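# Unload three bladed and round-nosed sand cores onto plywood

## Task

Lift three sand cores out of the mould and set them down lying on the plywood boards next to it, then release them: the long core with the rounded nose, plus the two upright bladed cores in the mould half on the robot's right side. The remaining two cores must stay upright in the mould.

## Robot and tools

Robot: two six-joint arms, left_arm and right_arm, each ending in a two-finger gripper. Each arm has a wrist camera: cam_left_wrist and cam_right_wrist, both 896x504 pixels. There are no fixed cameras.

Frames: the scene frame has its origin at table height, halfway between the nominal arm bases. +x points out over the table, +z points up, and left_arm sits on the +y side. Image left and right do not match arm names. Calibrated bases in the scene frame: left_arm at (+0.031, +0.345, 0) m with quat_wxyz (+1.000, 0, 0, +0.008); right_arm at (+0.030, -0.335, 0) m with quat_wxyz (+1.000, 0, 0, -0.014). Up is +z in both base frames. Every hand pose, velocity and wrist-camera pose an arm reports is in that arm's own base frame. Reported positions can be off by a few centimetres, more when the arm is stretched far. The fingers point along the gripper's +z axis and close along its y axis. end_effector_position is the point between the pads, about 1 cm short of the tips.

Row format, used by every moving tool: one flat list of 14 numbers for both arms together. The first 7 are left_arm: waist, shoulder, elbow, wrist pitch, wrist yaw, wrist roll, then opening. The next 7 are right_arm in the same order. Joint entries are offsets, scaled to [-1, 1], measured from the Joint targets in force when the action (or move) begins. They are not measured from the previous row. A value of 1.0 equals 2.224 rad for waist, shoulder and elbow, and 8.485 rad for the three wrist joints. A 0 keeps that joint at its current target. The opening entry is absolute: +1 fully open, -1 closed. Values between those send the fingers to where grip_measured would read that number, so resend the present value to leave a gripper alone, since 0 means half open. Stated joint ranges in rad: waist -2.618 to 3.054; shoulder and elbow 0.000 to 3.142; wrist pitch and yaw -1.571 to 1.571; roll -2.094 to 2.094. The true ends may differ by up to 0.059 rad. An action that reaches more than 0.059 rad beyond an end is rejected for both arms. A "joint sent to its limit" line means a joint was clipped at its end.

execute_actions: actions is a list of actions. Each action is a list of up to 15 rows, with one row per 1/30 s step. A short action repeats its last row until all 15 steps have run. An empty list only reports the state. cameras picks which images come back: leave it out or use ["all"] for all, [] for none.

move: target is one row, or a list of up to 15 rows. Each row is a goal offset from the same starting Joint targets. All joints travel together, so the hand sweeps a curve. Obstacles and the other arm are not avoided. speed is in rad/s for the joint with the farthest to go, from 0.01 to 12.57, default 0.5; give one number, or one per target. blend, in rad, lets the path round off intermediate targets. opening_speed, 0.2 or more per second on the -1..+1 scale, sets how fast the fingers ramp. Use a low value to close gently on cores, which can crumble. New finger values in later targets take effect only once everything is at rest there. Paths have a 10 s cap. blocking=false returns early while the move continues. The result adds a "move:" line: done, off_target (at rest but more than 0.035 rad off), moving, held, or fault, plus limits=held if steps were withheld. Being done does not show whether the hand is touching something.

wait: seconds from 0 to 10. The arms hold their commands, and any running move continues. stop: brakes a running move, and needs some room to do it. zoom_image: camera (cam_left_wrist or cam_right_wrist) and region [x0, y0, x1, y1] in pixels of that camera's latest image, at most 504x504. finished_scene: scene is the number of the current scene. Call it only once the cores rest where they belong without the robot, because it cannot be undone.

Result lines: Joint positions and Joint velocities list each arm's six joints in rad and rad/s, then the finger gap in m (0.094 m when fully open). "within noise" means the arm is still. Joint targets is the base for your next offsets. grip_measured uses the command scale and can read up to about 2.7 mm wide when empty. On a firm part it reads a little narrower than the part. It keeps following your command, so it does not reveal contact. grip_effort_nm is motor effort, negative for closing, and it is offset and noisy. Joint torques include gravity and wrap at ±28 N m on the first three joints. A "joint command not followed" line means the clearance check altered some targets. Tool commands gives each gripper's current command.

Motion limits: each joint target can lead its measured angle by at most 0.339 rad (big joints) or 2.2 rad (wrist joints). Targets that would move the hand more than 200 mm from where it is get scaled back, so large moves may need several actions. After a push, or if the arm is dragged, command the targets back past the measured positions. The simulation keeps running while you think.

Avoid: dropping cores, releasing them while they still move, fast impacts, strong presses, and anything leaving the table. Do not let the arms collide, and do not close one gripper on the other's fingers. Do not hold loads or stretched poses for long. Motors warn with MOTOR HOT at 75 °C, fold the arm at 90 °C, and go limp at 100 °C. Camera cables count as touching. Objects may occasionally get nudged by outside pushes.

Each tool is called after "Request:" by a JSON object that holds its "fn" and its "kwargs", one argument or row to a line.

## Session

Request:
{"fn": "execute_actions", "kwargs": {
  "actions": []
}}

Scene clock: 0.00 s.
left_arm: end_effector_position=(+0.3493, -0.0518, +0.2095) grip_measured=+1.000 grip_effort_nm=n/a end_effector_quat_wxyz=(+0.534, -0.007, +0.815, -0.226) | right_arm: end_effector_position=(+0.3046, +0.0783, +0.1820) grip_measured=+1.000 grip_effort_nm=n/a end_effector_quat_wxyz=(+0.477, +0.034, +0.863, +0.162)
Joint positions: left_arm=[0.059 1.017 0.578 0.071 0.424 -0.25 0.094] | right_arm=[0.21 0.854 0.562 -0.224 -0.068 0.329 0.094]
Joint velocities: within noise
Joint torques (N m): no reading
Heat: left arm: 32 °C; right arm: 35 °C.
Joint targets: left_arm=[0.059 1.010 0.587 0.072 0.427 -0.248] | right_arm=[0.210 0.847 0.574 -0.220 -0.067 0.327]
Tool commands: left_gripper/opening=+1.0 right_gripper/opening=+1.0

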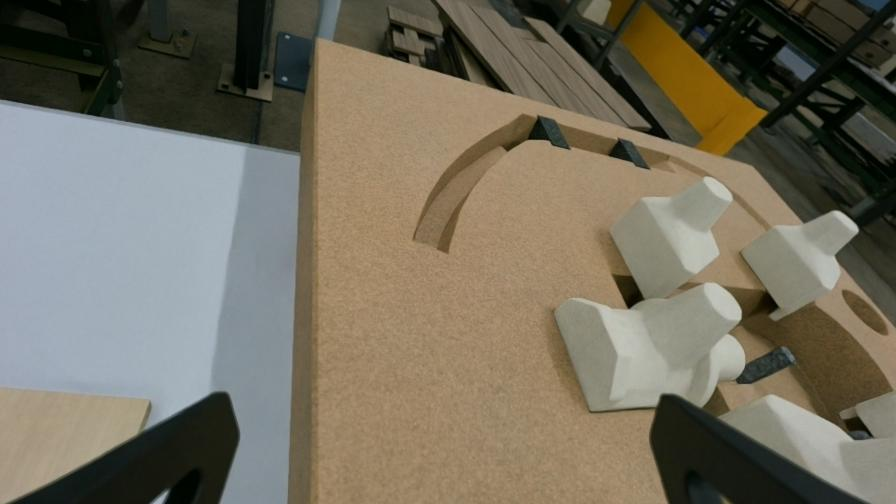

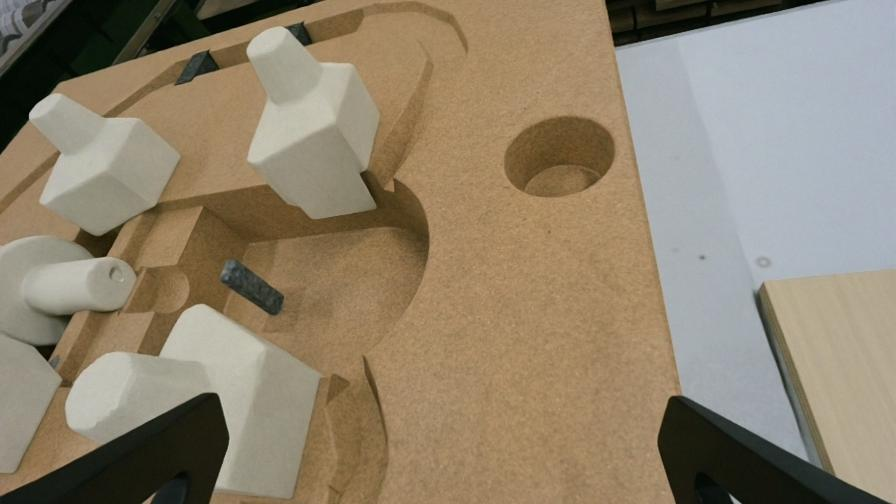

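Request:
{"fn": "move", "kwargs": {
  "target": [-0.2514,0.0405,0.3206,-0.091,-0.0503,0.0292,0.35,0.018,0.1138,0.3264,-0.0566,0.0079,-0.0385,0.35],
  "speed": 0.8
}}

Scene clock: 6.13 s.
left_arm: end_effector_position=(+0.3037, -0.1642, +0.3356) grip_measured=+0.352 grip_effort_nm=-0.071 end_effector_quat_wxyz=(+0.488, +0.210, +0.837, -0.129) | right_arm: end_effector_position=(+0.3358, +0.0853, +0.3320) grip_measured=+0.353 grip_effort_nm=-0.129 end_effector_quat_wxyz=(+0.498, -0.103, +0.859, +0.065)
Joint positions: left_arm=[-0.493 1.095 1.28 -0.698 0.01 -0.007 0.064] | right_arm=[0.242 1.098 1.272 -0.693 -0.007 0.007 0.064]
Joint velocities: within noise
Joint torques (N m): left_arm=[-0.49 -1.96 7.12 2.05 -0.08 0.05] | right_arm=[0.68 -2.17 8.02 1.35 0.05 -0.11]
Heat: left arm: 34 °C; right arm: 36 °C.
Joint targets: left_arm=[-0.500 1.100 1.301 -0.700 0.000 -0.001] | right_arm=[0.250 1.100 1.300 -0.700 0.000 0.000]
move: done

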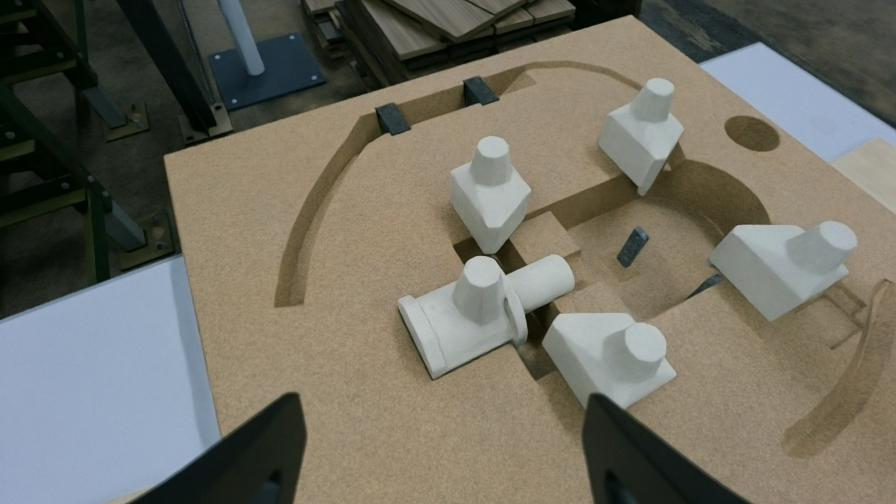

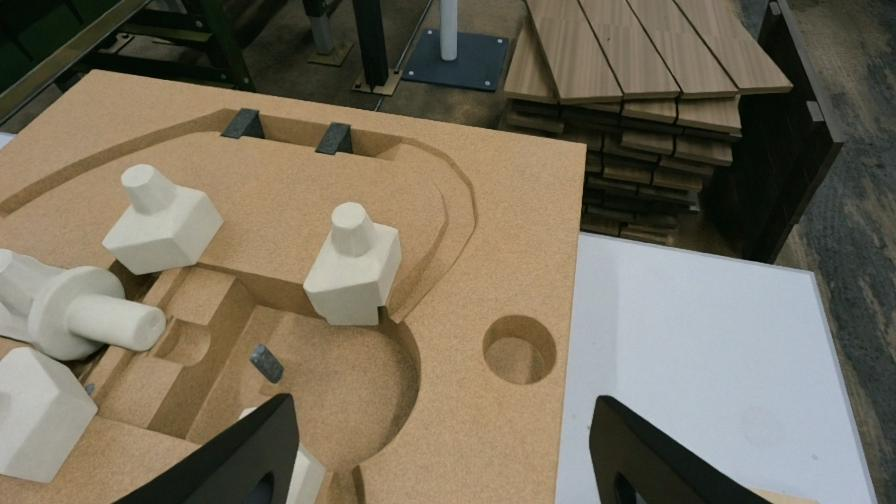

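Request:
{"fn": "move", "kwargs": {
  "target": [-0.0261,0.2149,0,0.0225,0,0,0.35,0.2824,0.0787,-0.138,0.0404,0.0782,0.0519,0.35],
  "speed": 0.8
}}

Scene clock: 33.23 s.
left_arm: end_effector_position=(+0.3765, -0.2317, +0.1874) grip_measured=+0.352 grip_effort_nm=-0.066 end_effector_quat_wxyz=(+0.351, +0.251, +0.896, -0.105) | right_arm: end_effector_position=(+0.3147, +0.2108, +0.2319) grip_measured=+0.353 grip_effort_nm=-0.129 end_effector_quat_wxyz=(+0.505, -0.052, +0.861, +0.027)
Joint positions: left_arm=[-0.551 1.574 1.281 -0.528 0.009 -0.007 0.064] | right_arm=[0.875 1.276 1 -0.382 0.647 0.429 0.064]
Joint velocities: within noise
Joint torques (N m): left_arm=[-0.57 -6.23 7.21 1.94 -0.07 0.01] | right_arm=[0.29 -4.11 5.71 1.48 0.38 0.07]
Heat: left arm: 36 °C; right arm: 38 °C.
Joint targets: left_arm=[-0.558 1.578 1.301 -0.509 0.000 0.000] | right_arm=[0.878 1.275 0.993 -0.358 0.664 0.441]
move: done

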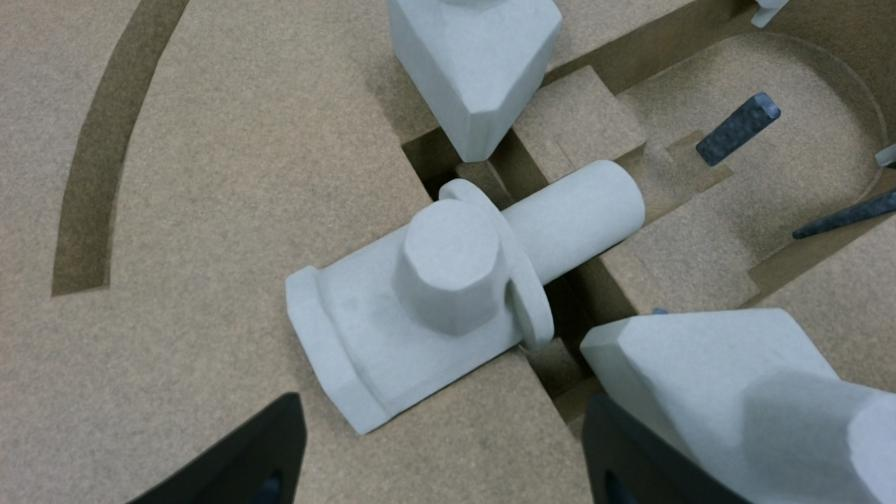

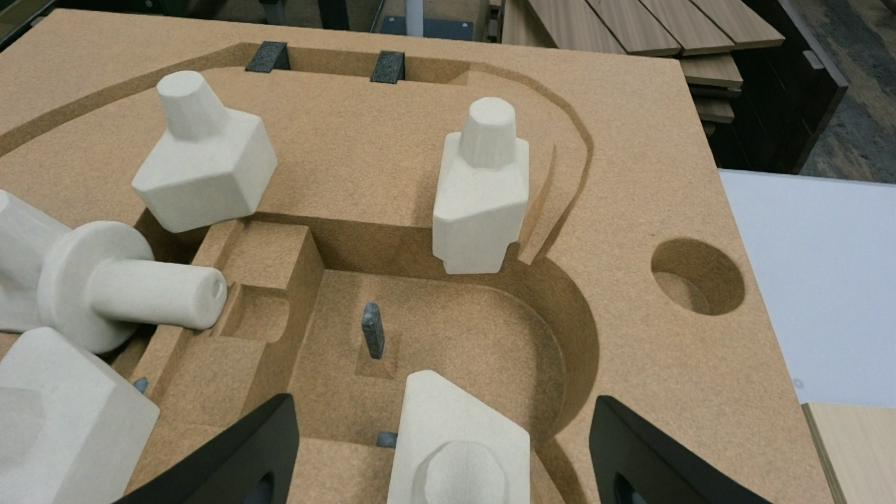

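Request:
{"fn": "move", "kwargs": {
  "target": [-0.001,0.0868,0.0193,0.0192,0,0,0.35,-0.0076,0.0279,-0.1048,0.0369,0,0,0.35],
  "speed": 0.25
}}

Scene clock: 45.20 s.
left_arm: end_effector_position=(+0.4149, -0.2553, +0.1481) grip_measured=+0.352 grip_effort_nm=-0.066 end_effector_quat_wxyz=(+0.357, +0.251, +0.894, -0.106) | right_arm: end_effector_position=(+0.3189, +0.2121, +0.1688) grip_measured=+0.353 grip_effort_nm=-0.129 end_effector_quat_wxyz=(+0.512, -0.044, +0.857, +0.032)
Joint positions: left_arm=[-0.551 1.755 1.314 -0.367 0.009 -0.007 0.064] | right_arm=[0.869 1.333 0.769 -0.071 0.648 0.429 0.064]
Joint velocities: within noise
Joint torques (N m): left_arm=[-0.73 -6.8 8.09 2 -0.05 0] | right_arm=[-0.65 -3.93 5.27 1.46 0.31 0.09]
Heat: left arm: 37 °C; right arm: 39 °C.
Joint targets: left_arm=[-0.560 1.771 1.343 -0.346 0.000 0.000] | right_arm=[0.861 1.338 0.760 -0.044 0.663 0.441]
move: done

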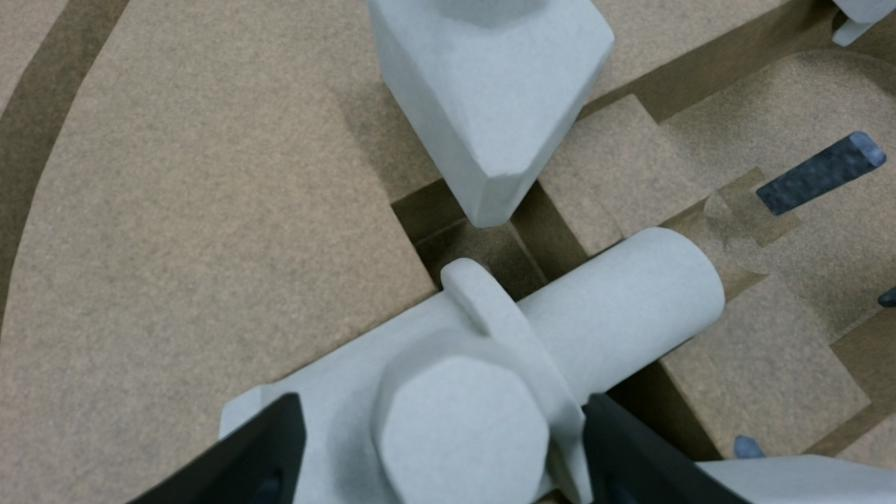

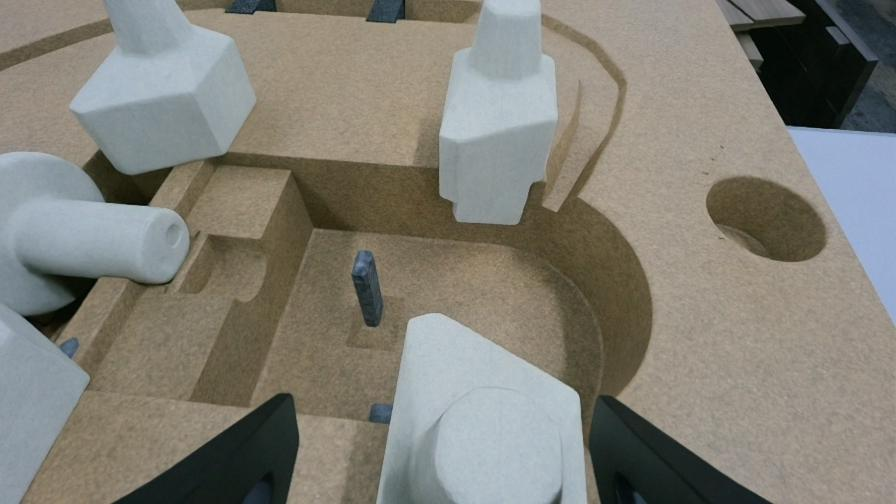

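Request:
{"fn": "move", "kwargs": {
  "target": [
    [-0.0045,-0.008,0,0,0,0,0.35,-0.0126,0,-0.0135,0.0024,0,0,0.35],
    [-0.0045,-0.008,0,0,0,0,-0.5,-0.0126,0,-0.0135,0.0024,0,0,-0.5]
  ],
  "speed": 0.1,
  "opening_speed": 0.35
}}

Scene clock: 54.13 s.
left_arm: end_effector_position=(+0.4132, -0.2588, +0.1489) grip_measured=-0.228 grip_effort_nm=-0.999 end_effector_quat_wxyz=(+0.358, +0.254, +0.892, -0.104) | right_arm: end_effector_position=(+0.3227, +0.2009, +0.1609) grip_measured=-0.371 grip_effort_nm=-1.004 end_effector_quat_wxyz=(+0.511, -0.033, +0.859, +0.024)
Joint positions: left_arm=[-0.562 1.755 1.315 -0.367 -0.002 -0.007 0.036] | right_arm=[0.841 1.333 0.741 -0.049 0.647 0.432 0.03]
Joint velocities: within noise
Joint torques (N m): left_arm=[-0.46 -8.1 7.87 2 0.07 0.03] | right_arm=[-0.62 -3.9 5.12 1.48 0.32 0.06]
Heat: left arm: 38 °C; right arm: 40 °C.
Joint targets: left_arm=[-0.570 1.753 1.343 -0.346 0.000 -0.001] | right_arm=[0.833 1.338 0.730 -0.024 0.663 0.441]
move: done

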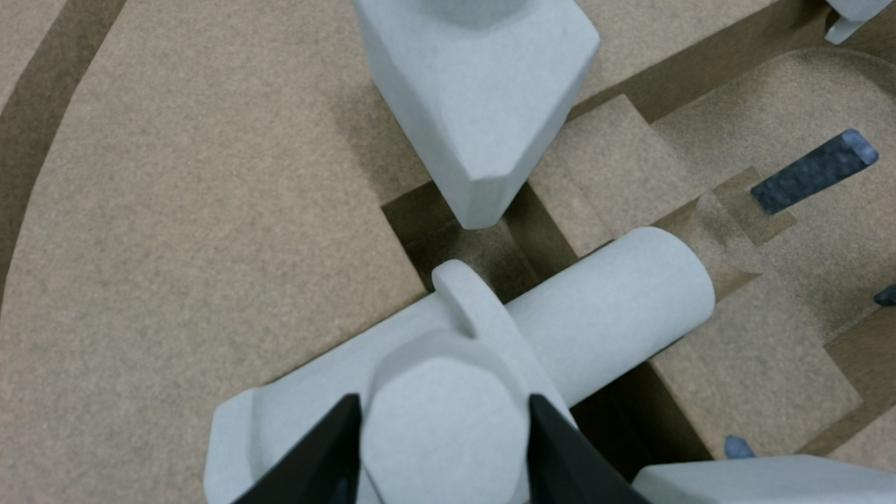

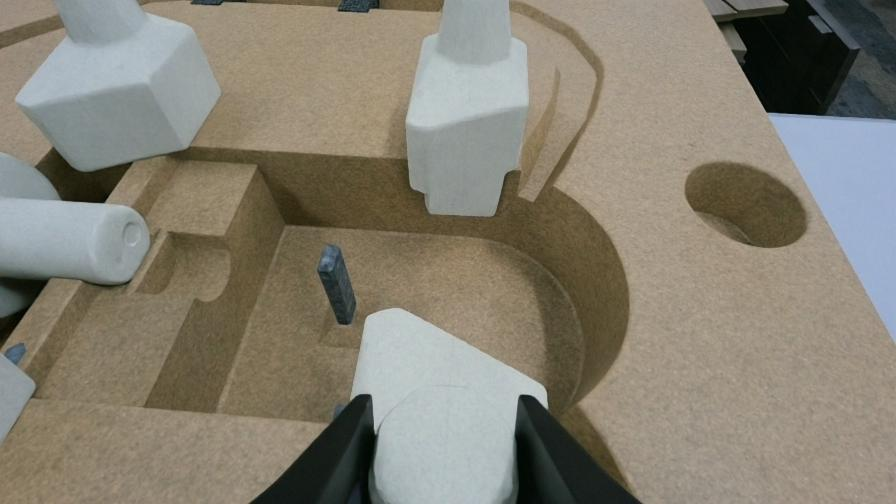

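Request:
{"fn": "move", "kwargs": {
  "target": [
    [0,-0.027,0.0755,-0.0182,0,0,-0.5,0,-0.0337,0.1214,-0.0306,0,0,-0.5],
    [0,-0.0405,0.1889,-0.0354,0,0,-0.5,0,-0.0337,0.2181,-0.0519,0,0,-0.5]
  ],
  "speed": 0.2,
  "blend": [0.05,0]
}}

Scene clock: 63.67 s.
left_arm: end_effector_position=(+0.4131, -0.2583, +0.2538) grip_measured=-0.230 grip_effort_nm=-1.004 end_effector_quat_wxyz=(+0.368, +0.257, +0.888, -0.104) | right_arm: end_effector_position=(+0.3240, +0.2059, +0.2638) grip_measured=-0.372 grip_effort_nm=-1.004 end_effector_quat_wxyz=(+0.499, -0.038, +0.866, +0.023)
Joint positions: left_arm=[-0.562 1.741 1.705 -0.75 -0.004 0.003 0.036] | right_arm=[0.841 1.304 1.158 -0.524 0.63 0.439 0.03]
Joint velocities: within noise
Joint torques (N m): left_arm=[-0.59 -13.76 10.58 2.92 0.08 -0.11] | right_arm=[-0.61 -7.68 10.71 1.8 0.49 -0.02]
Heat: left arm: 38 °C; right arm: 41 °C.
Joint targets: left_arm=[-0.570 1.663 1.764 -0.646 0.000 -0.001] | right_arm=[0.833 1.263 1.215 -0.464 0.663 0.441]
move: off_target (left_arm, right_arm); left_arm: the wrist pitch is farthest, 0.104 rad from its target; right_arm: the wrist pitch is farthest, 0.059 rad from its target

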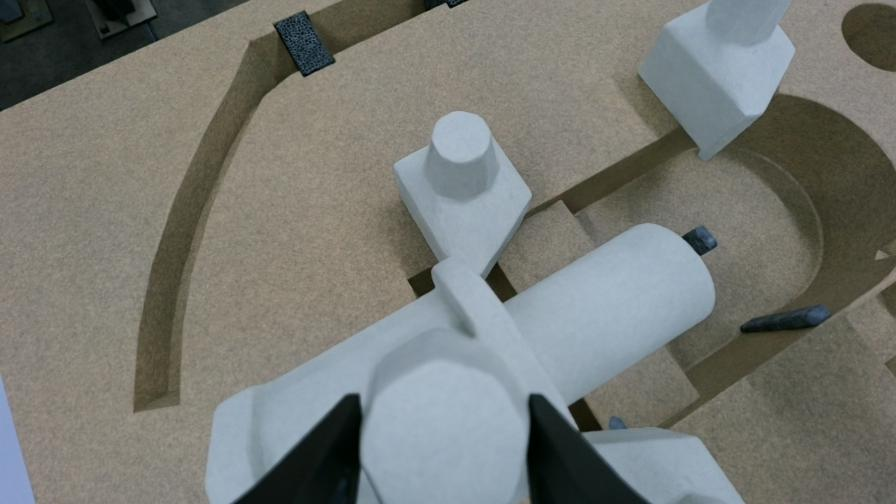

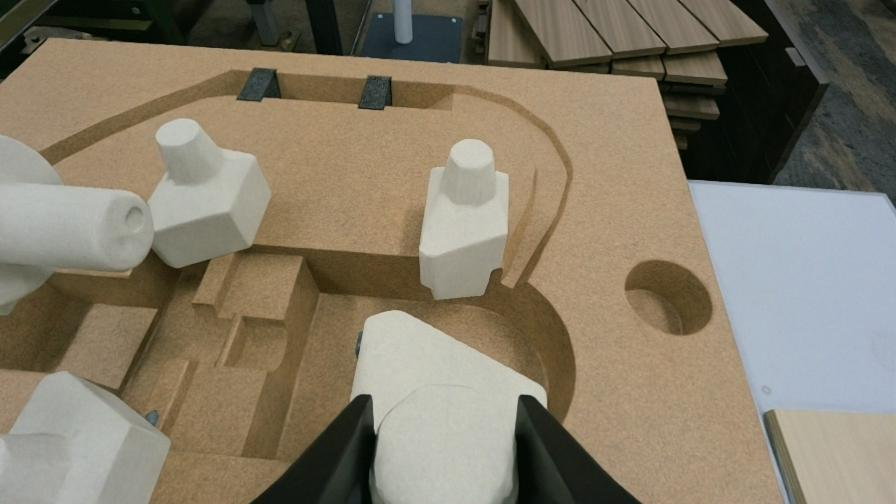

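Request:
{"fn": "move", "kwargs": {
  "target": [
    [0.1511,-0.0913,-0.0935,-0.0064,0,0,-0.5,-0.4195,-0.0193,0.0382,0.004,-0.0781,-0.052,-0.5],
    [0.3566,-0.2352,-0.2401,-0.0158,-0.0422,-0.0466,-0.5,-0.7077,0.3314,0.326,-0.1256,-0.1653,0.0164,-0.5],
    [0.3566,-0.2352,-0.2401,-0.0158,-0.0422,-0.0466,-0.5,-0.7077,0.3314,0.1956,-0.0962,-0.1653,0.0164,-0.5]
  ],
  "speed": [0.6,0.7,0.3],
  "blend": 0.05
}}

Scene clock: 99.60 s.
left_arm: end_effector_position=(+0.3033, +0.1246, +0.2496) grip_measured=-0.230 grip_effort_nm=-0.999 end_effector_quat_wxyz=(+0.359, -0.328, +0.866, +0.117) | right_arm: end_effector_position=(+0.3470, -0.1675, +0.1188) grip_measured=-0.372 grip_effort_nm=-1.009 end_effector_quat_wxyz=(+0.000, +0.583, +0.743, +0.329)
Joint positions: left_arm=[0.217 1.19 1.216 -0.878 -0.315 -0.388 0.036] | right_arm=[-0.743 2.007 1.649 -1.275 -0.669 0.566 0.029]
Joint velocities: left_arm=[within noise] | right_arm=[0.002 -0.022 -0.007 -0.007 0.154 -0.007 0]
Joint torques (N m): left_arm=[0.47 -6.89 6.52 2.71 -0.62 -0.16] | right_arm=[0.18 -9.28 5.09 -0.03 -0.98 0.11]
Heat: left arm: 46 °C; right arm: 43 °C.
Joint targets: left_arm=[0.223 1.140 1.230 -0.781 -0.358 -0.396] | right_arm=[-0.741 2.000 1.650 -1.280 -0.739 0.580]
move: off_target (left_arm, right_arm); left_arm: the wrist pitch is farthest, 0.098 rad from its target; right_arm: the wrist yaw is farthest, 0.070 rad from its target

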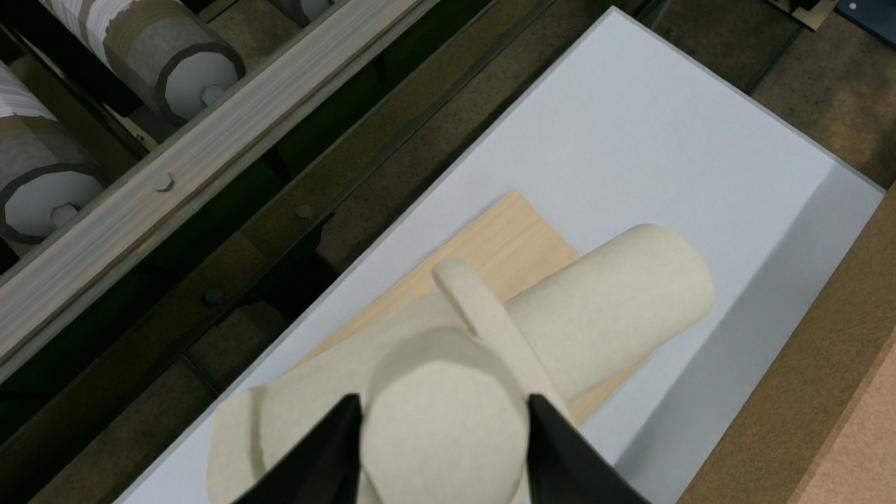

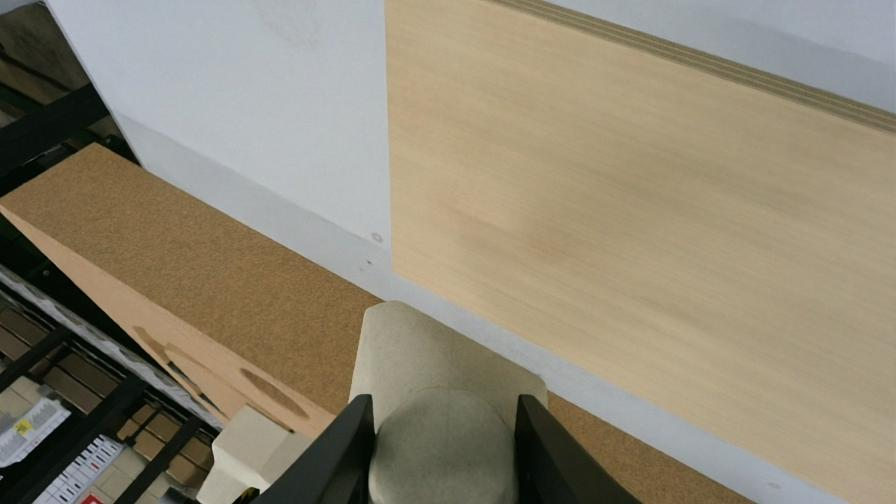

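Request:
{"fn": "move", "kwargs": {
  "target": [-0.0135,0.0585,-0.1763,0.0636,0,0.0024,-0.5,0,0.0193,-0.0643,0.022,0,0,-0.5],
  "speed": 0.2
}}

Scene clock: 136.13 s.
left_arm: end_effector_position=(+0.3364, +0.1260, +0.1412) grip_measured=-0.230 grip_effort_nm=-0.994 end_effector_quat_wxyz=(+0.374, -0.319, +0.863, +0.113) | right_arm: end_effector_position=(+0.3480, -0.1683, +0.0709) grip_measured=-0.372 grip_effort_nm=-1.004 end_effector_quat_wxyz=(+0.004, +0.582, +0.743, +0.329)
Joint positions: left_arm=[0.201 1.283 0.821 -0.358 -0.315 -0.381 0.036] | right_arm=[-0.743 2.043 1.509 -1.09 -0.669 0.567 0.029]
Joint velocities: within noise
Joint torques (N m): left_arm=[-0.58 -4.92 6.78 2.98 -0.64 0.03] | right_arm=[0.18 -8.88 4.75 0.01 -0.98 0.11]
Heat: left arm: 47 °C; right arm: 38 °C.
Joint targets: left_arm=[0.193 1.270 0.837 -0.241 -0.358 -0.376] | right_arm=[-0.741 2.043 1.507 -1.094 -0.739 0.580]
move: off_target (left_arm, right_arm); left_arm: the wrist pitch is farthest, 0.116 rad from its target; right_arm: the wrist yaw is farthest, 0.070 rad from its target

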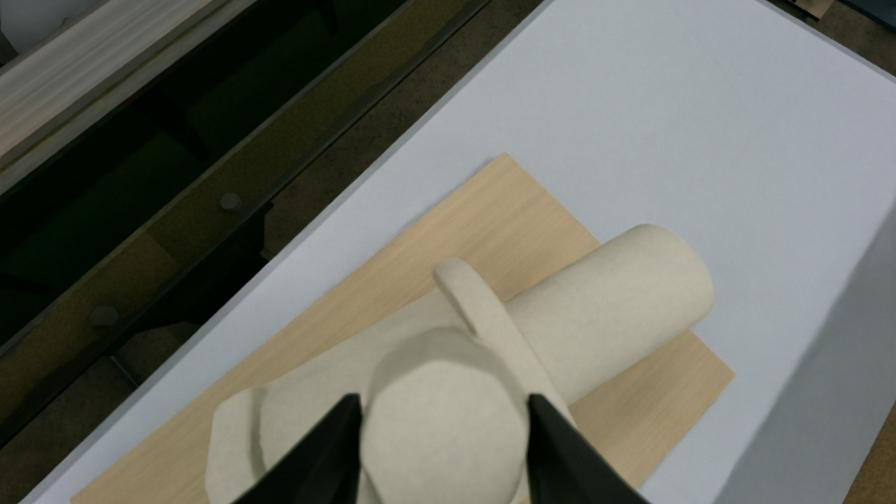

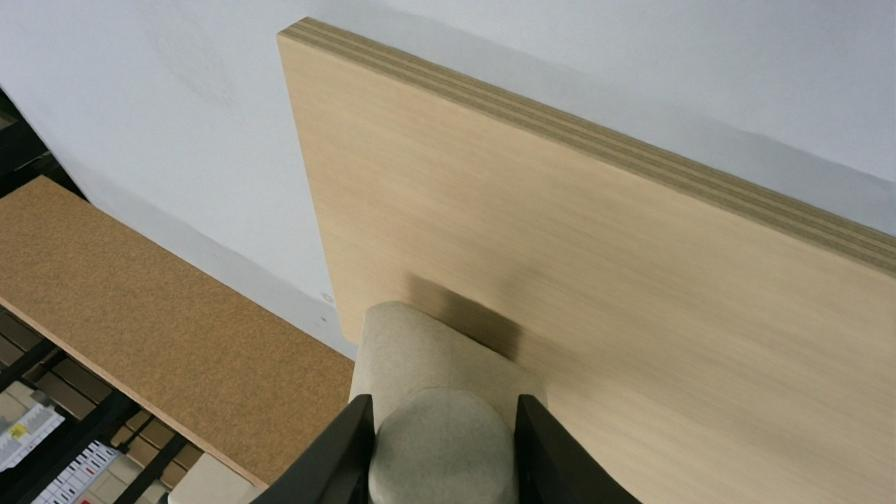

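Request:
{"fn": "move", "kwargs": {
  "target": [0,0,-0.027,0.0024,0,0,-0.5,0,0.005,-0.0162,0.0057,0,0,-0.5],
  "speed": 0.08
}}

Scene clock: 146.17 s.
left_arm: end_effector_position=(+0.3269, +0.1240, +0.1215) grip_measured=-0.230 grip_effort_nm=-0.999 end_effector_quat_wxyz=(+0.359, -0.318, +0.870, +0.115) | right_arm: end_effector_position=(+0.3476, -0.1664, +0.0609) grip_measured=-0.372 grip_effort_nm=-1.009 end_effector_quat_wxyz=(+0.004, +0.582, +0.742, +0.333)
Joint positions: left_arm=[0.201 1.283 0.763 -0.333 -0.315 -0.381 0.036] | right_arm=[-0.743 2.05 1.474 -1.048 -0.677 0.569 0.029]
Joint velocities: within noise
Joint torques (N m): left_arm=[-0.62 -4.79 6.54 2.88 -0.62 0.03] | right_arm=[0.16 -8.55 4.56 0.05 -0.91 0.09]
Heat: left arm: 50 °C; right arm: 39 °C.
Joint targets: left_arm=[0.193 1.270 0.778 -0.221 -0.358 -0.376] | right_arm=[-0.741 2.054 1.471 -1.045 -0.739 0.580]
move: off_target (left_arm, right_arm); left_arm: the wrist pitch is farthest, 0.112 rad from its target; right_arm: the wrist yaw is farthest, 0.062 rad from its target

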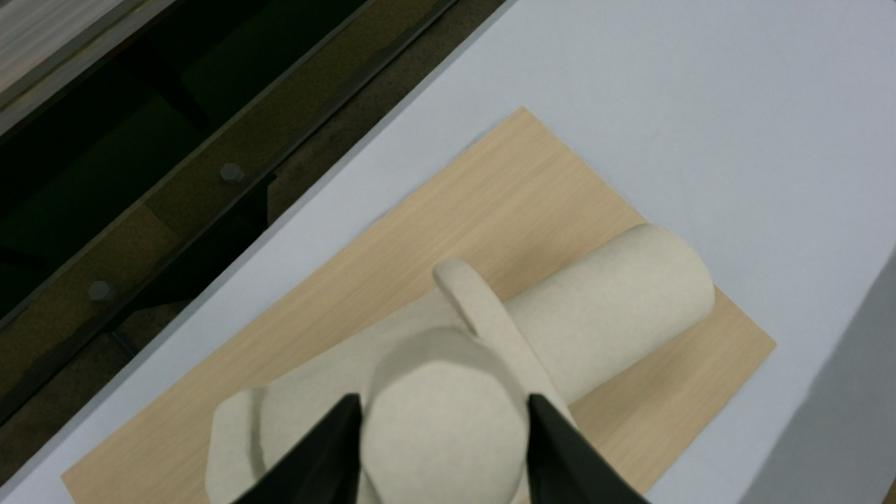

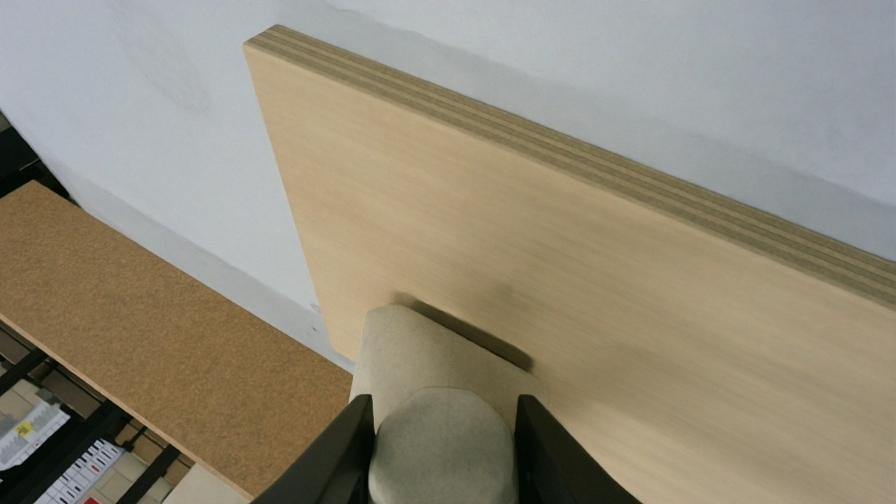

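Request:
{"fn": "move", "kwargs": {
  "target": [0,0,-0.018,0.0045,0,0,-0.5,0,0.003,-0.0095,0.0033,0,0,-0.5],
  "speed": 0.06,
  "cameras": []
}}

Request:
{"fn": "move", "kwargs": {
  "target": [0,0,-0.01,0.0024,0,0,-0.5,0,0.0025,-0.007,0.0025,0,0,-0.5],
  "speed": 0.06
}}

Scene clock: 150.10 s.
left_arm: end_effector_position=(+0.3252, +0.1241, +0.1140) grip_measured=-0.230 grip_effort_nm=-1.004 end_effector_quat_wxyz=(+0.361, -0.318, +0.869, +0.116) | right_arm: end_effector_position=(+0.3487, -0.1646, +0.0571) grip_measured=-0.372 grip_effort_nm=-1.009 end_effector_quat_wxyz=(+0.005, +0.582, +0.739, +0.340)
Joint positions: left_arm=[0.201 1.283 0.728 -0.292 -0.318 -0.379 0.036] | right_arm=[-0.743 2.054 1.456 -1.024 -0.692 0.573 0.029]
Joint velocities: within noise
Joint torques (N m): left_arm=[-0.62 -4.66 6.15 2.85 -0.62 -0.03] | right_arm=[0.18 -8.31 4.31 0.1 -0.76 0.03]
Heat: left arm: 51 °C; right arm: 39 °C.
Joint targets: left_arm=[0.193 1.270 0.738 -0.182 -0.358 -0.376] | right_arm=[-0.741 2.060 1.450 -1.018 -0.739 0.580]
move: off_target (left_arm, right_arm); left_arm: the wrist pitch is farthest, 0.109 rad from its target; right_arm: the wrist yaw is farthest, 0.047 rad from its target
No camera images: "cameras" was empty.

Scene clock: 150.90 s.
left_arm: end_effector_position=(+0.3259, +0.1266, +0.1132) grip_measured=-0.230 grip_effort_nm=-0.999 end_effector_quat_wxyz=(+0.369, -0.318, +0.865, +0.122) | right_arm: end_effector_position=(+0.3496, -0.1632, +0.0543) grip_measured=-0.372 grip_effort_nm=-1.009 end_effector_quat_wxyz=(+0.006, +0.581, +0.737, +0.346)
Joint positions: left_arm=[0.201 1.283 0.711 -0.258 -0.331 -0.373 0.036] | right_arm=[-0.743 2.056 1.443 -1.006 -0.705 0.574 0.029]
Joint velocities: within noise
Joint torques (N m): left_arm=[-0.57 -4.7 5.71 2.77 -0.43 -0.09] | right_arm=[0.17 -8.08 4.12 0.12 -0.67 0.03]
Heat: left arm: 51 °C; right arm: 39 °C.
Joint targets: left_arm=[0.193 1.270 0.715 -0.162 -0.358 -0.376] | right_arm=[-0.741 2.066 1.434 -0.997 -0.739 0.580]
move: off_target (left_arm); left_arm: the wrist pitch is farthest, 0.097 rad from its target

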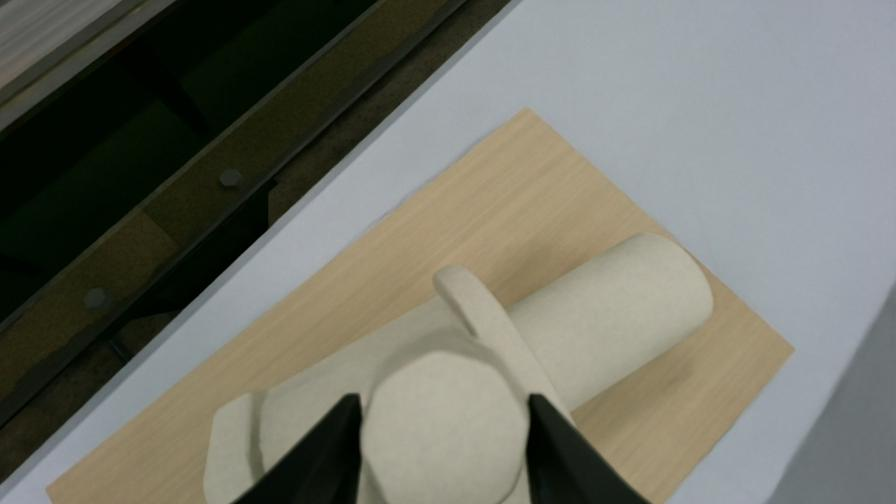

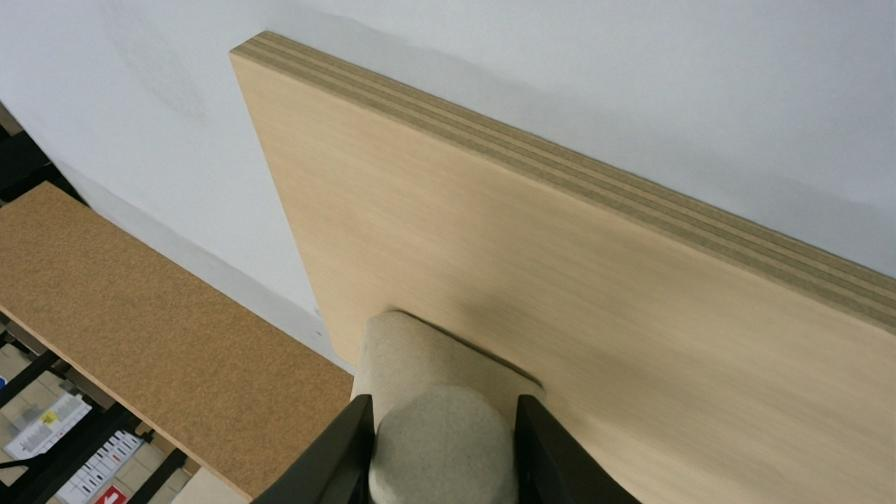

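Request:
{"fn": "move", "kwargs": {
  "target": [0,0.002,-0.011,0.001,0,0,-0.5,0,0.0025,-0.007,0.0025,0,0,-0.5],
  "speed": 0.06,
  "cameras": []
}}

Request:
{"fn": "move", "kwargs": {
  "target": [0,0,0,0,0,0,0.35,0,0.002,-0.006,0.0018,0,0,-0.5],
  "speed": 0.06,
  "opening_speed": 0.35
}}

Scene clock: 154.70 s.
left_arm: end_effector_position=(+0.3270, +0.1284, +0.1128) grip_measured=-0.230 grip_effort_nm=-0.989 end_effector_quat_wxyz=(+0.377, -0.318, +0.861, +0.126) | right_arm: end_effector_position=(+0.3500, -0.1620, +0.0530) grip_measured=-0.372 grip_effort_nm=-1.004 end_effector_quat_wxyz=(+0.007, +0.580, +0.735, +0.350)
Joint positions: left_arm=[0.201 1.283 0.695 -0.224 -0.34 -0.37 0.036] | right_arm=[-0.743 2.056 1.433 -0.994 -0.713 0.576 0.029]
Joint velocities: within noise
Joint torques (N m): left_arm=[-0.62 -4.31 5.04 2.49 -0.35 -0.11] | right_arm=[0.17 -7.64 3.67 0.21 -0.59 0.02]
Heat: left arm: 51 °C; right arm: 39 °C.
Joint targets: left_arm=[0.193 1.275 0.691 -0.154 -0.358 -0.376] | right_arm=[-0.741 2.071 1.419 -0.975 -0.739 0.580]
move: off_target (left_arm); left_arm: the wrist pitch is farthest, 0.070 rad from its target
No camera images: "cameras" was empty.

Scene clock: 157.33 s.
left_arm: end_effector_position=(+0.3352, +0.1301, +0.1212) grip_measured=+0.348 grip_effort_nm=0.125 end_effector_quat_wxyz=(+0.400, -0.319, +0.851, +0.123) | right_arm: end_effector_position=(+0.3506, -0.1604, +0.0524) grip_measured=-0.372 grip_effort_nm=-1.004 end_effector_quat_wxyz=(+0.008, +0.580, +0.733, +0.355)
Joint positions: left_arm=[0.201 1.283 0.695 -0.174 -0.341 -0.37 0.063] | right_arm=[-0.743 2.056 1.425 -0.985 -0.724 0.578 0.029]
Joint velocities: within noise
Joint torques (N m): left_arm=[-0.65 -4.31 5.04 1.98 -0.33 -0.12] | right_arm=[0.18 -7.32 3.29 0.29 -0.47 -0.02]
Heat: left arm: 50 °C; right arm: 39 °C.
Joint targets: left_arm=[0.193 1.275 0.691 -0.154 -0.358 -0.375] | right_arm=[-0.741 2.076 1.405 -0.960 -0.739 0.580]
move: done

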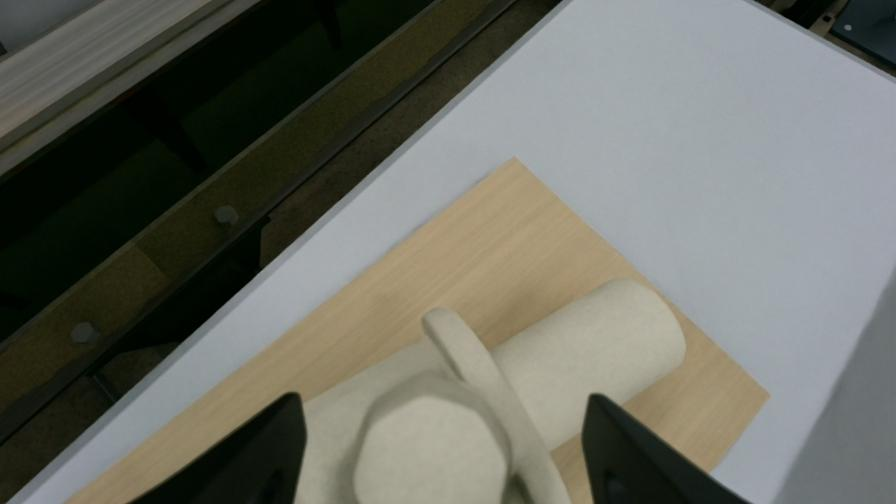

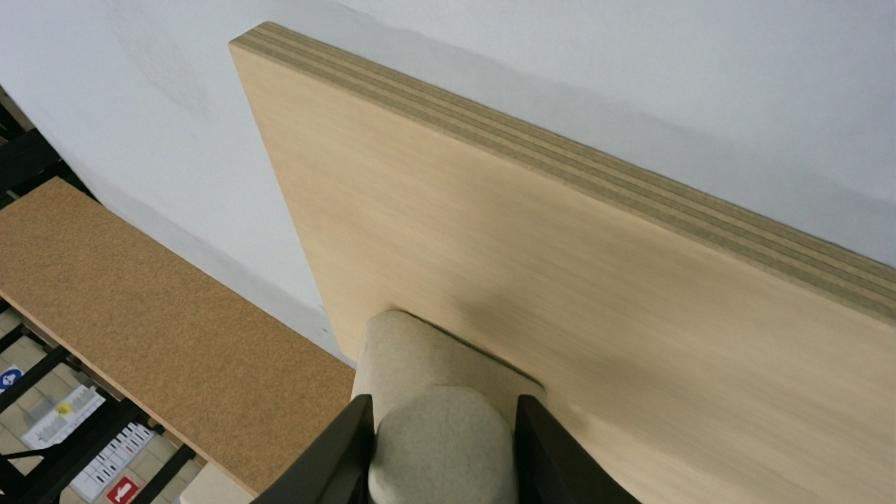

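Request:
{"fn": "move", "kwargs": {
  "target": [
    [-0.0,-0.03,0,-0.008,0,0,0.35,0,0.002,-0.005,0.0015,0,0,-0.5],
    [0,-0.1574,0,-0.0413,0,0,0.35,0,0.002,-0.005,0.0015,0,0,0.0]
  ],
  "speed": [0.06,0.3],
  "opening_speed": 0.35
}}

Scene clock: 169.13 s.
left_arm: end_effector_position=(+0.2728, +0.1174, +0.1685) grip_measured=+0.348 grip_effort_nm=0.120 end_effector_quat_wxyz=(+0.405, -0.319, +0.848, +0.122) | right_arm: end_effector_position=(+0.3499, -0.1590, +0.0452) grip_measured=-0.003 grip_effort_nm=0.178 end_effector_quat_wxyz=(+0.005, +0.581, +0.729, +0.360)
Joint positions: left_arm=[0.201 0.939 0.695 -0.505 -0.341 -0.37 0.063] | right_arm=[-0.746 2.067 1.404 -0.96 -0.736 0.58 0.047]
Joint velocities: within noise
Joint torques (N m): left_arm=[-0.49 -2.43 5.37 1.79 -0.32 -0.14] | right_arm=[0.38 -7.82 3.92 0.15 -0.36 -0.04]
Heat: left arm: 48 °C; right arm: 39 °C.
Joint targets: left_arm=[0.193 0.924 0.691 -0.504 -0.358 -0.375] | right_arm=[-0.741 2.081 1.394 -0.947 -0.739 0.580]
move: done

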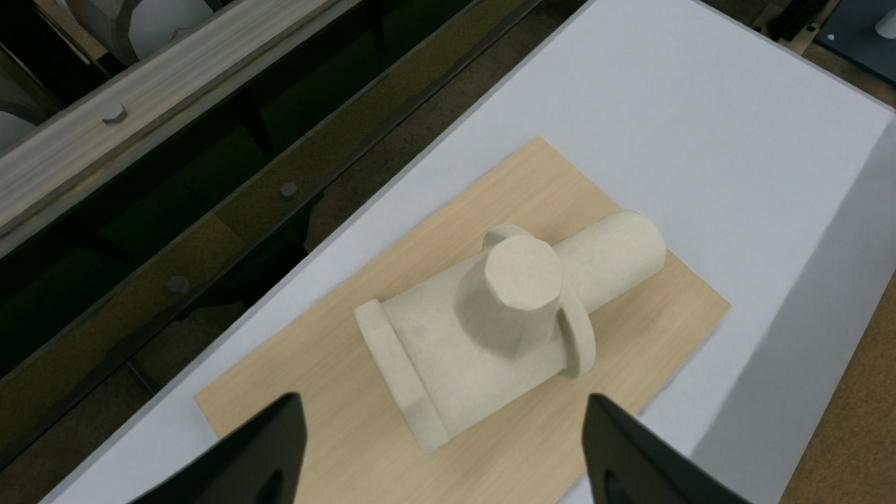

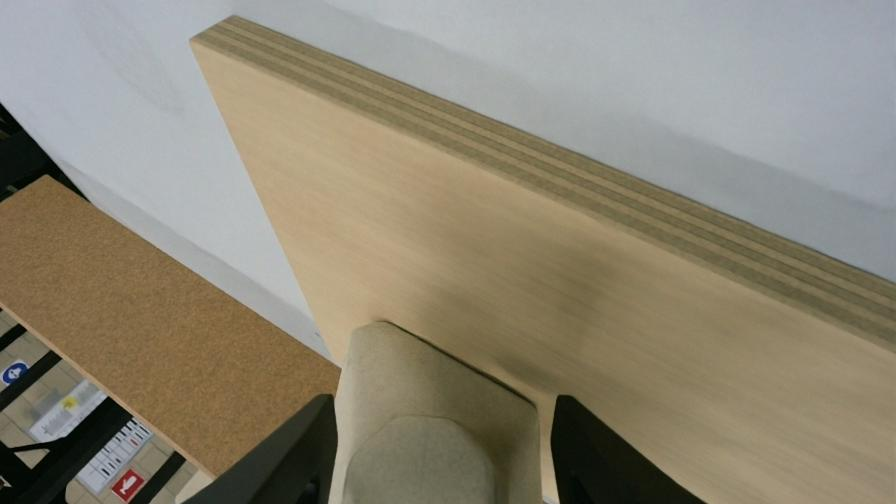

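Request:
{"fn": "move", "kwargs": {
  "target": [
    [0,0,0,0,0,0,0.35,0,-0.06,0.09,-0.015,0,0,0.0],
    [0,0,0,0,0,0,0.35,0,-0.4047,0,0,0.0871,-0.0684,0.35],
    [0,-0.05,0.05,0,0,0,0.35,0.5058,-0.25,-0.1425,0.1084,0.0871,-0.0684,0.35]
  ],
  "speed": [0.25,0.9,0.9],
  "blend": [0.05,0.1,0],
  "cameras": ["cam_right_wrist"]
}}

Scene clock: 180.80 s.
left_arm: end_effector_position=(+0.2730, +0.1175, +0.2335) grip_measured=+0.348 grip_effort_nm=0.120 end_effector_quat_wxyz=(+0.488, -0.322, +0.804, +0.108) | right_arm: end_effector_position=(+0.4373, +0.1806, +0.2144) grip_measured=+0.347 grip_effort_nm=0.173 end_effector_quat_wxyz=(+0.502, -0.165, +0.843, +0.101)
Joint positions: left_arm=[0.201 0.828 0.775 -0.508 -0.341 -0.37 0.063] | right_arm=[0.389 1.523 1.085 -0.058 -0.003 0.004 0.063]
Joint velocities: within noise
Joint torques (N m): left_arm=[-0.54 -1.77 7.94 2.03 -0.29 -0.11] | right_arm=[-0.44 -5.97 5.75 1.73 0 -0.09]
Heat: left arm: 46 °C; right arm: 39 °C.
Joint targets: left_arm=[0.193 0.813 0.802 -0.504 -0.358 -0.375] | right_arm=[0.384 1.525 1.078 -0.027 0.000 -0.001]
move: done; blend cut to 0 rad at target 2
Images, in order (width x height): cam_right_wrist 896x504.

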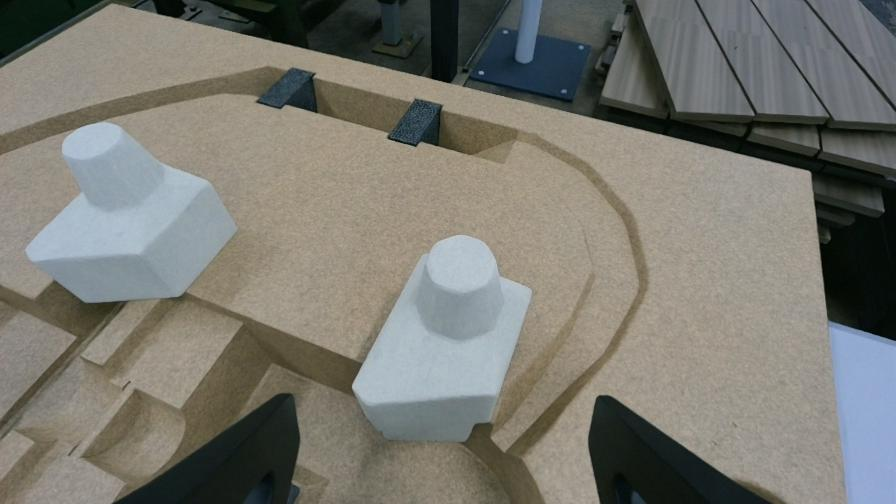

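Request:
{"fn": "move", "kwargs": {
  "target": [
    [0,0,0,0,0,0,0.35,-0.0063,0.1358,0.0773,0.0167,0,0,0.35],
    [0,0,0,0,0,0,0.35,-0.0063,0.1358,0.0773,0.0167,0,0,-0.5]
  ],
  "speed": 0.25,
  "opening_speed": 0.35,
  "cameras": ["cam_right_wrist"]
}}

Scene clock: 191.70 s.
left_arm: end_effector_position=(+0.2730, +0.1175, +0.2335) grip_measured=+0.348 grip_effort_nm=0.120 end_effector_quat_wxyz=(+0.488, -0.322, +0.804, +0.108) | right_arm: end_effector_position=(+0.4972, +0.1989, +0.1605) grip_measured=-0.387 grip_effort_nm=-0.994 end_effector_quat_wxyz=(+0.491, -0.162, +0.850, +0.096)
Joint positions: left_arm=[0.201 0.828 0.775 -0.508 -0.341 -0.37 0.063] | right_arm=[0.378 1.818 1.213 0.082 -0.003 0.002 0.029]
Joint velocities: within noise
Joint torques (N m): left_arm=[-0.53 -1.85 7.95 2.03 -0.28 -0.12] | right_arm=[-0.68 -7.66 8.95 1.71 0.02 -0.06]
Heat: left arm: 46 °C; right arm: 39 °C.
Joint targets: left_arm=[0.193 0.813 0.802 -0.504 -0.358 -0.375] | right_arm=[0.370 1.826 1.249 0.114 0.000 0.000]
move: off_target (right_arm); target 2's new numbers were sent with right_arm's elbow 0.037 rad from that target; right_arm: the elbow is farthest, 0.037 rad from its target
Images, in order (width x height): cam_right_wrist 896x504.

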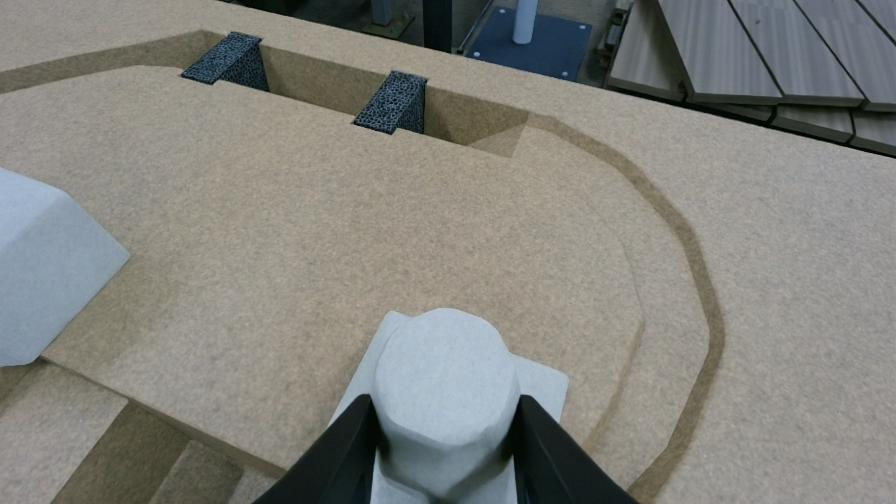

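Request:
{"fn": "move", "kwargs": {
  "target": [
    [0,0,0,0,0,0,0.35,0,-0.0382,0.0719,-0.013,0,0,-0.5],
    [0,0,0,0,0,0,0.35,0,-0.0427,0.1799,-0.0424,0,0,-0.5],
    [0,0,0,0,0,0,0.35,-0.5931,-0.1915,0.0612,-0.057,0,0,-0.5],
    [0,0,0,0,0,0,0.35,-0.5931,-0.0162,0.1174,-0.1938,-0.0707,0.0456,-0.5],
    [0,0,0,0,0,0,0.35,-0.5931,0.0126,0.0013,-0.1629,-0.0707,0.0456,-0.5]
  ],
  "speed": [0.2,0.25,0.7,0.7,0.25],
  "blend": [0.05,0.03,0.05,0.05,0],
  "cameras": ["cam_right_wrist"]
}}

Scene clock: 215.30 s.
left_arm: end_effector_position=(+0.2730, +0.1175, +0.2335) grip_measured=+0.348 grip_effort_nm=0.125 end_effector_quat_wxyz=(+0.488, -0.322, +0.804, +0.108) | right_arm: end_effector_position=(+0.2321, -0.1645, +0.0700) grip_measured=-0.388 grip_effort_nm=-1.009 end_effector_quat_wxyz=(-0.052, +0.618, +0.726, +0.297)
Joint positions: left_arm=[0.201 0.828 0.775 -0.508 -0.341 -0.37 0.063] | right_arm=[-0.955 1.854 1.254 -1.251 -0.551 0.377 0.029]
Joint velocities: within noise
Joint torques (N m): left_arm=[-0.54 -1.88 7.99 2.02 -0.3 -0.12] | right_arm=[0.49 -6.95 4.27 -0.49 -0.73 0.06]
Heat: left arm: 46 °C; right arm: 41 °C.
Joint targets: left_arm=[0.193 0.813 0.802 -0.504 -0.358 -0.375] | right_arm=[-0.949 1.854 1.252 -1.268 -0.600 0.386]
move: off_target (right_arm); right_arm: the wrist yaw is farthest, 0.049 rad from its target
Images, in order (width x height): cam_right_wrist 896x504.

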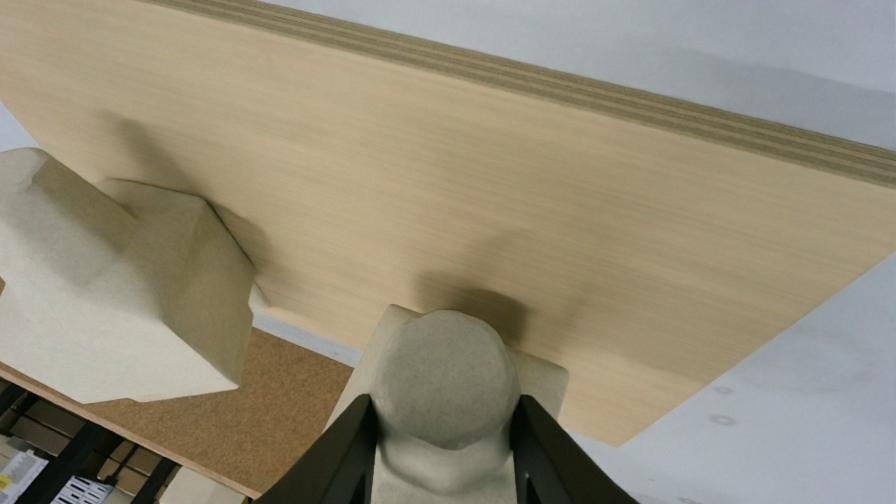

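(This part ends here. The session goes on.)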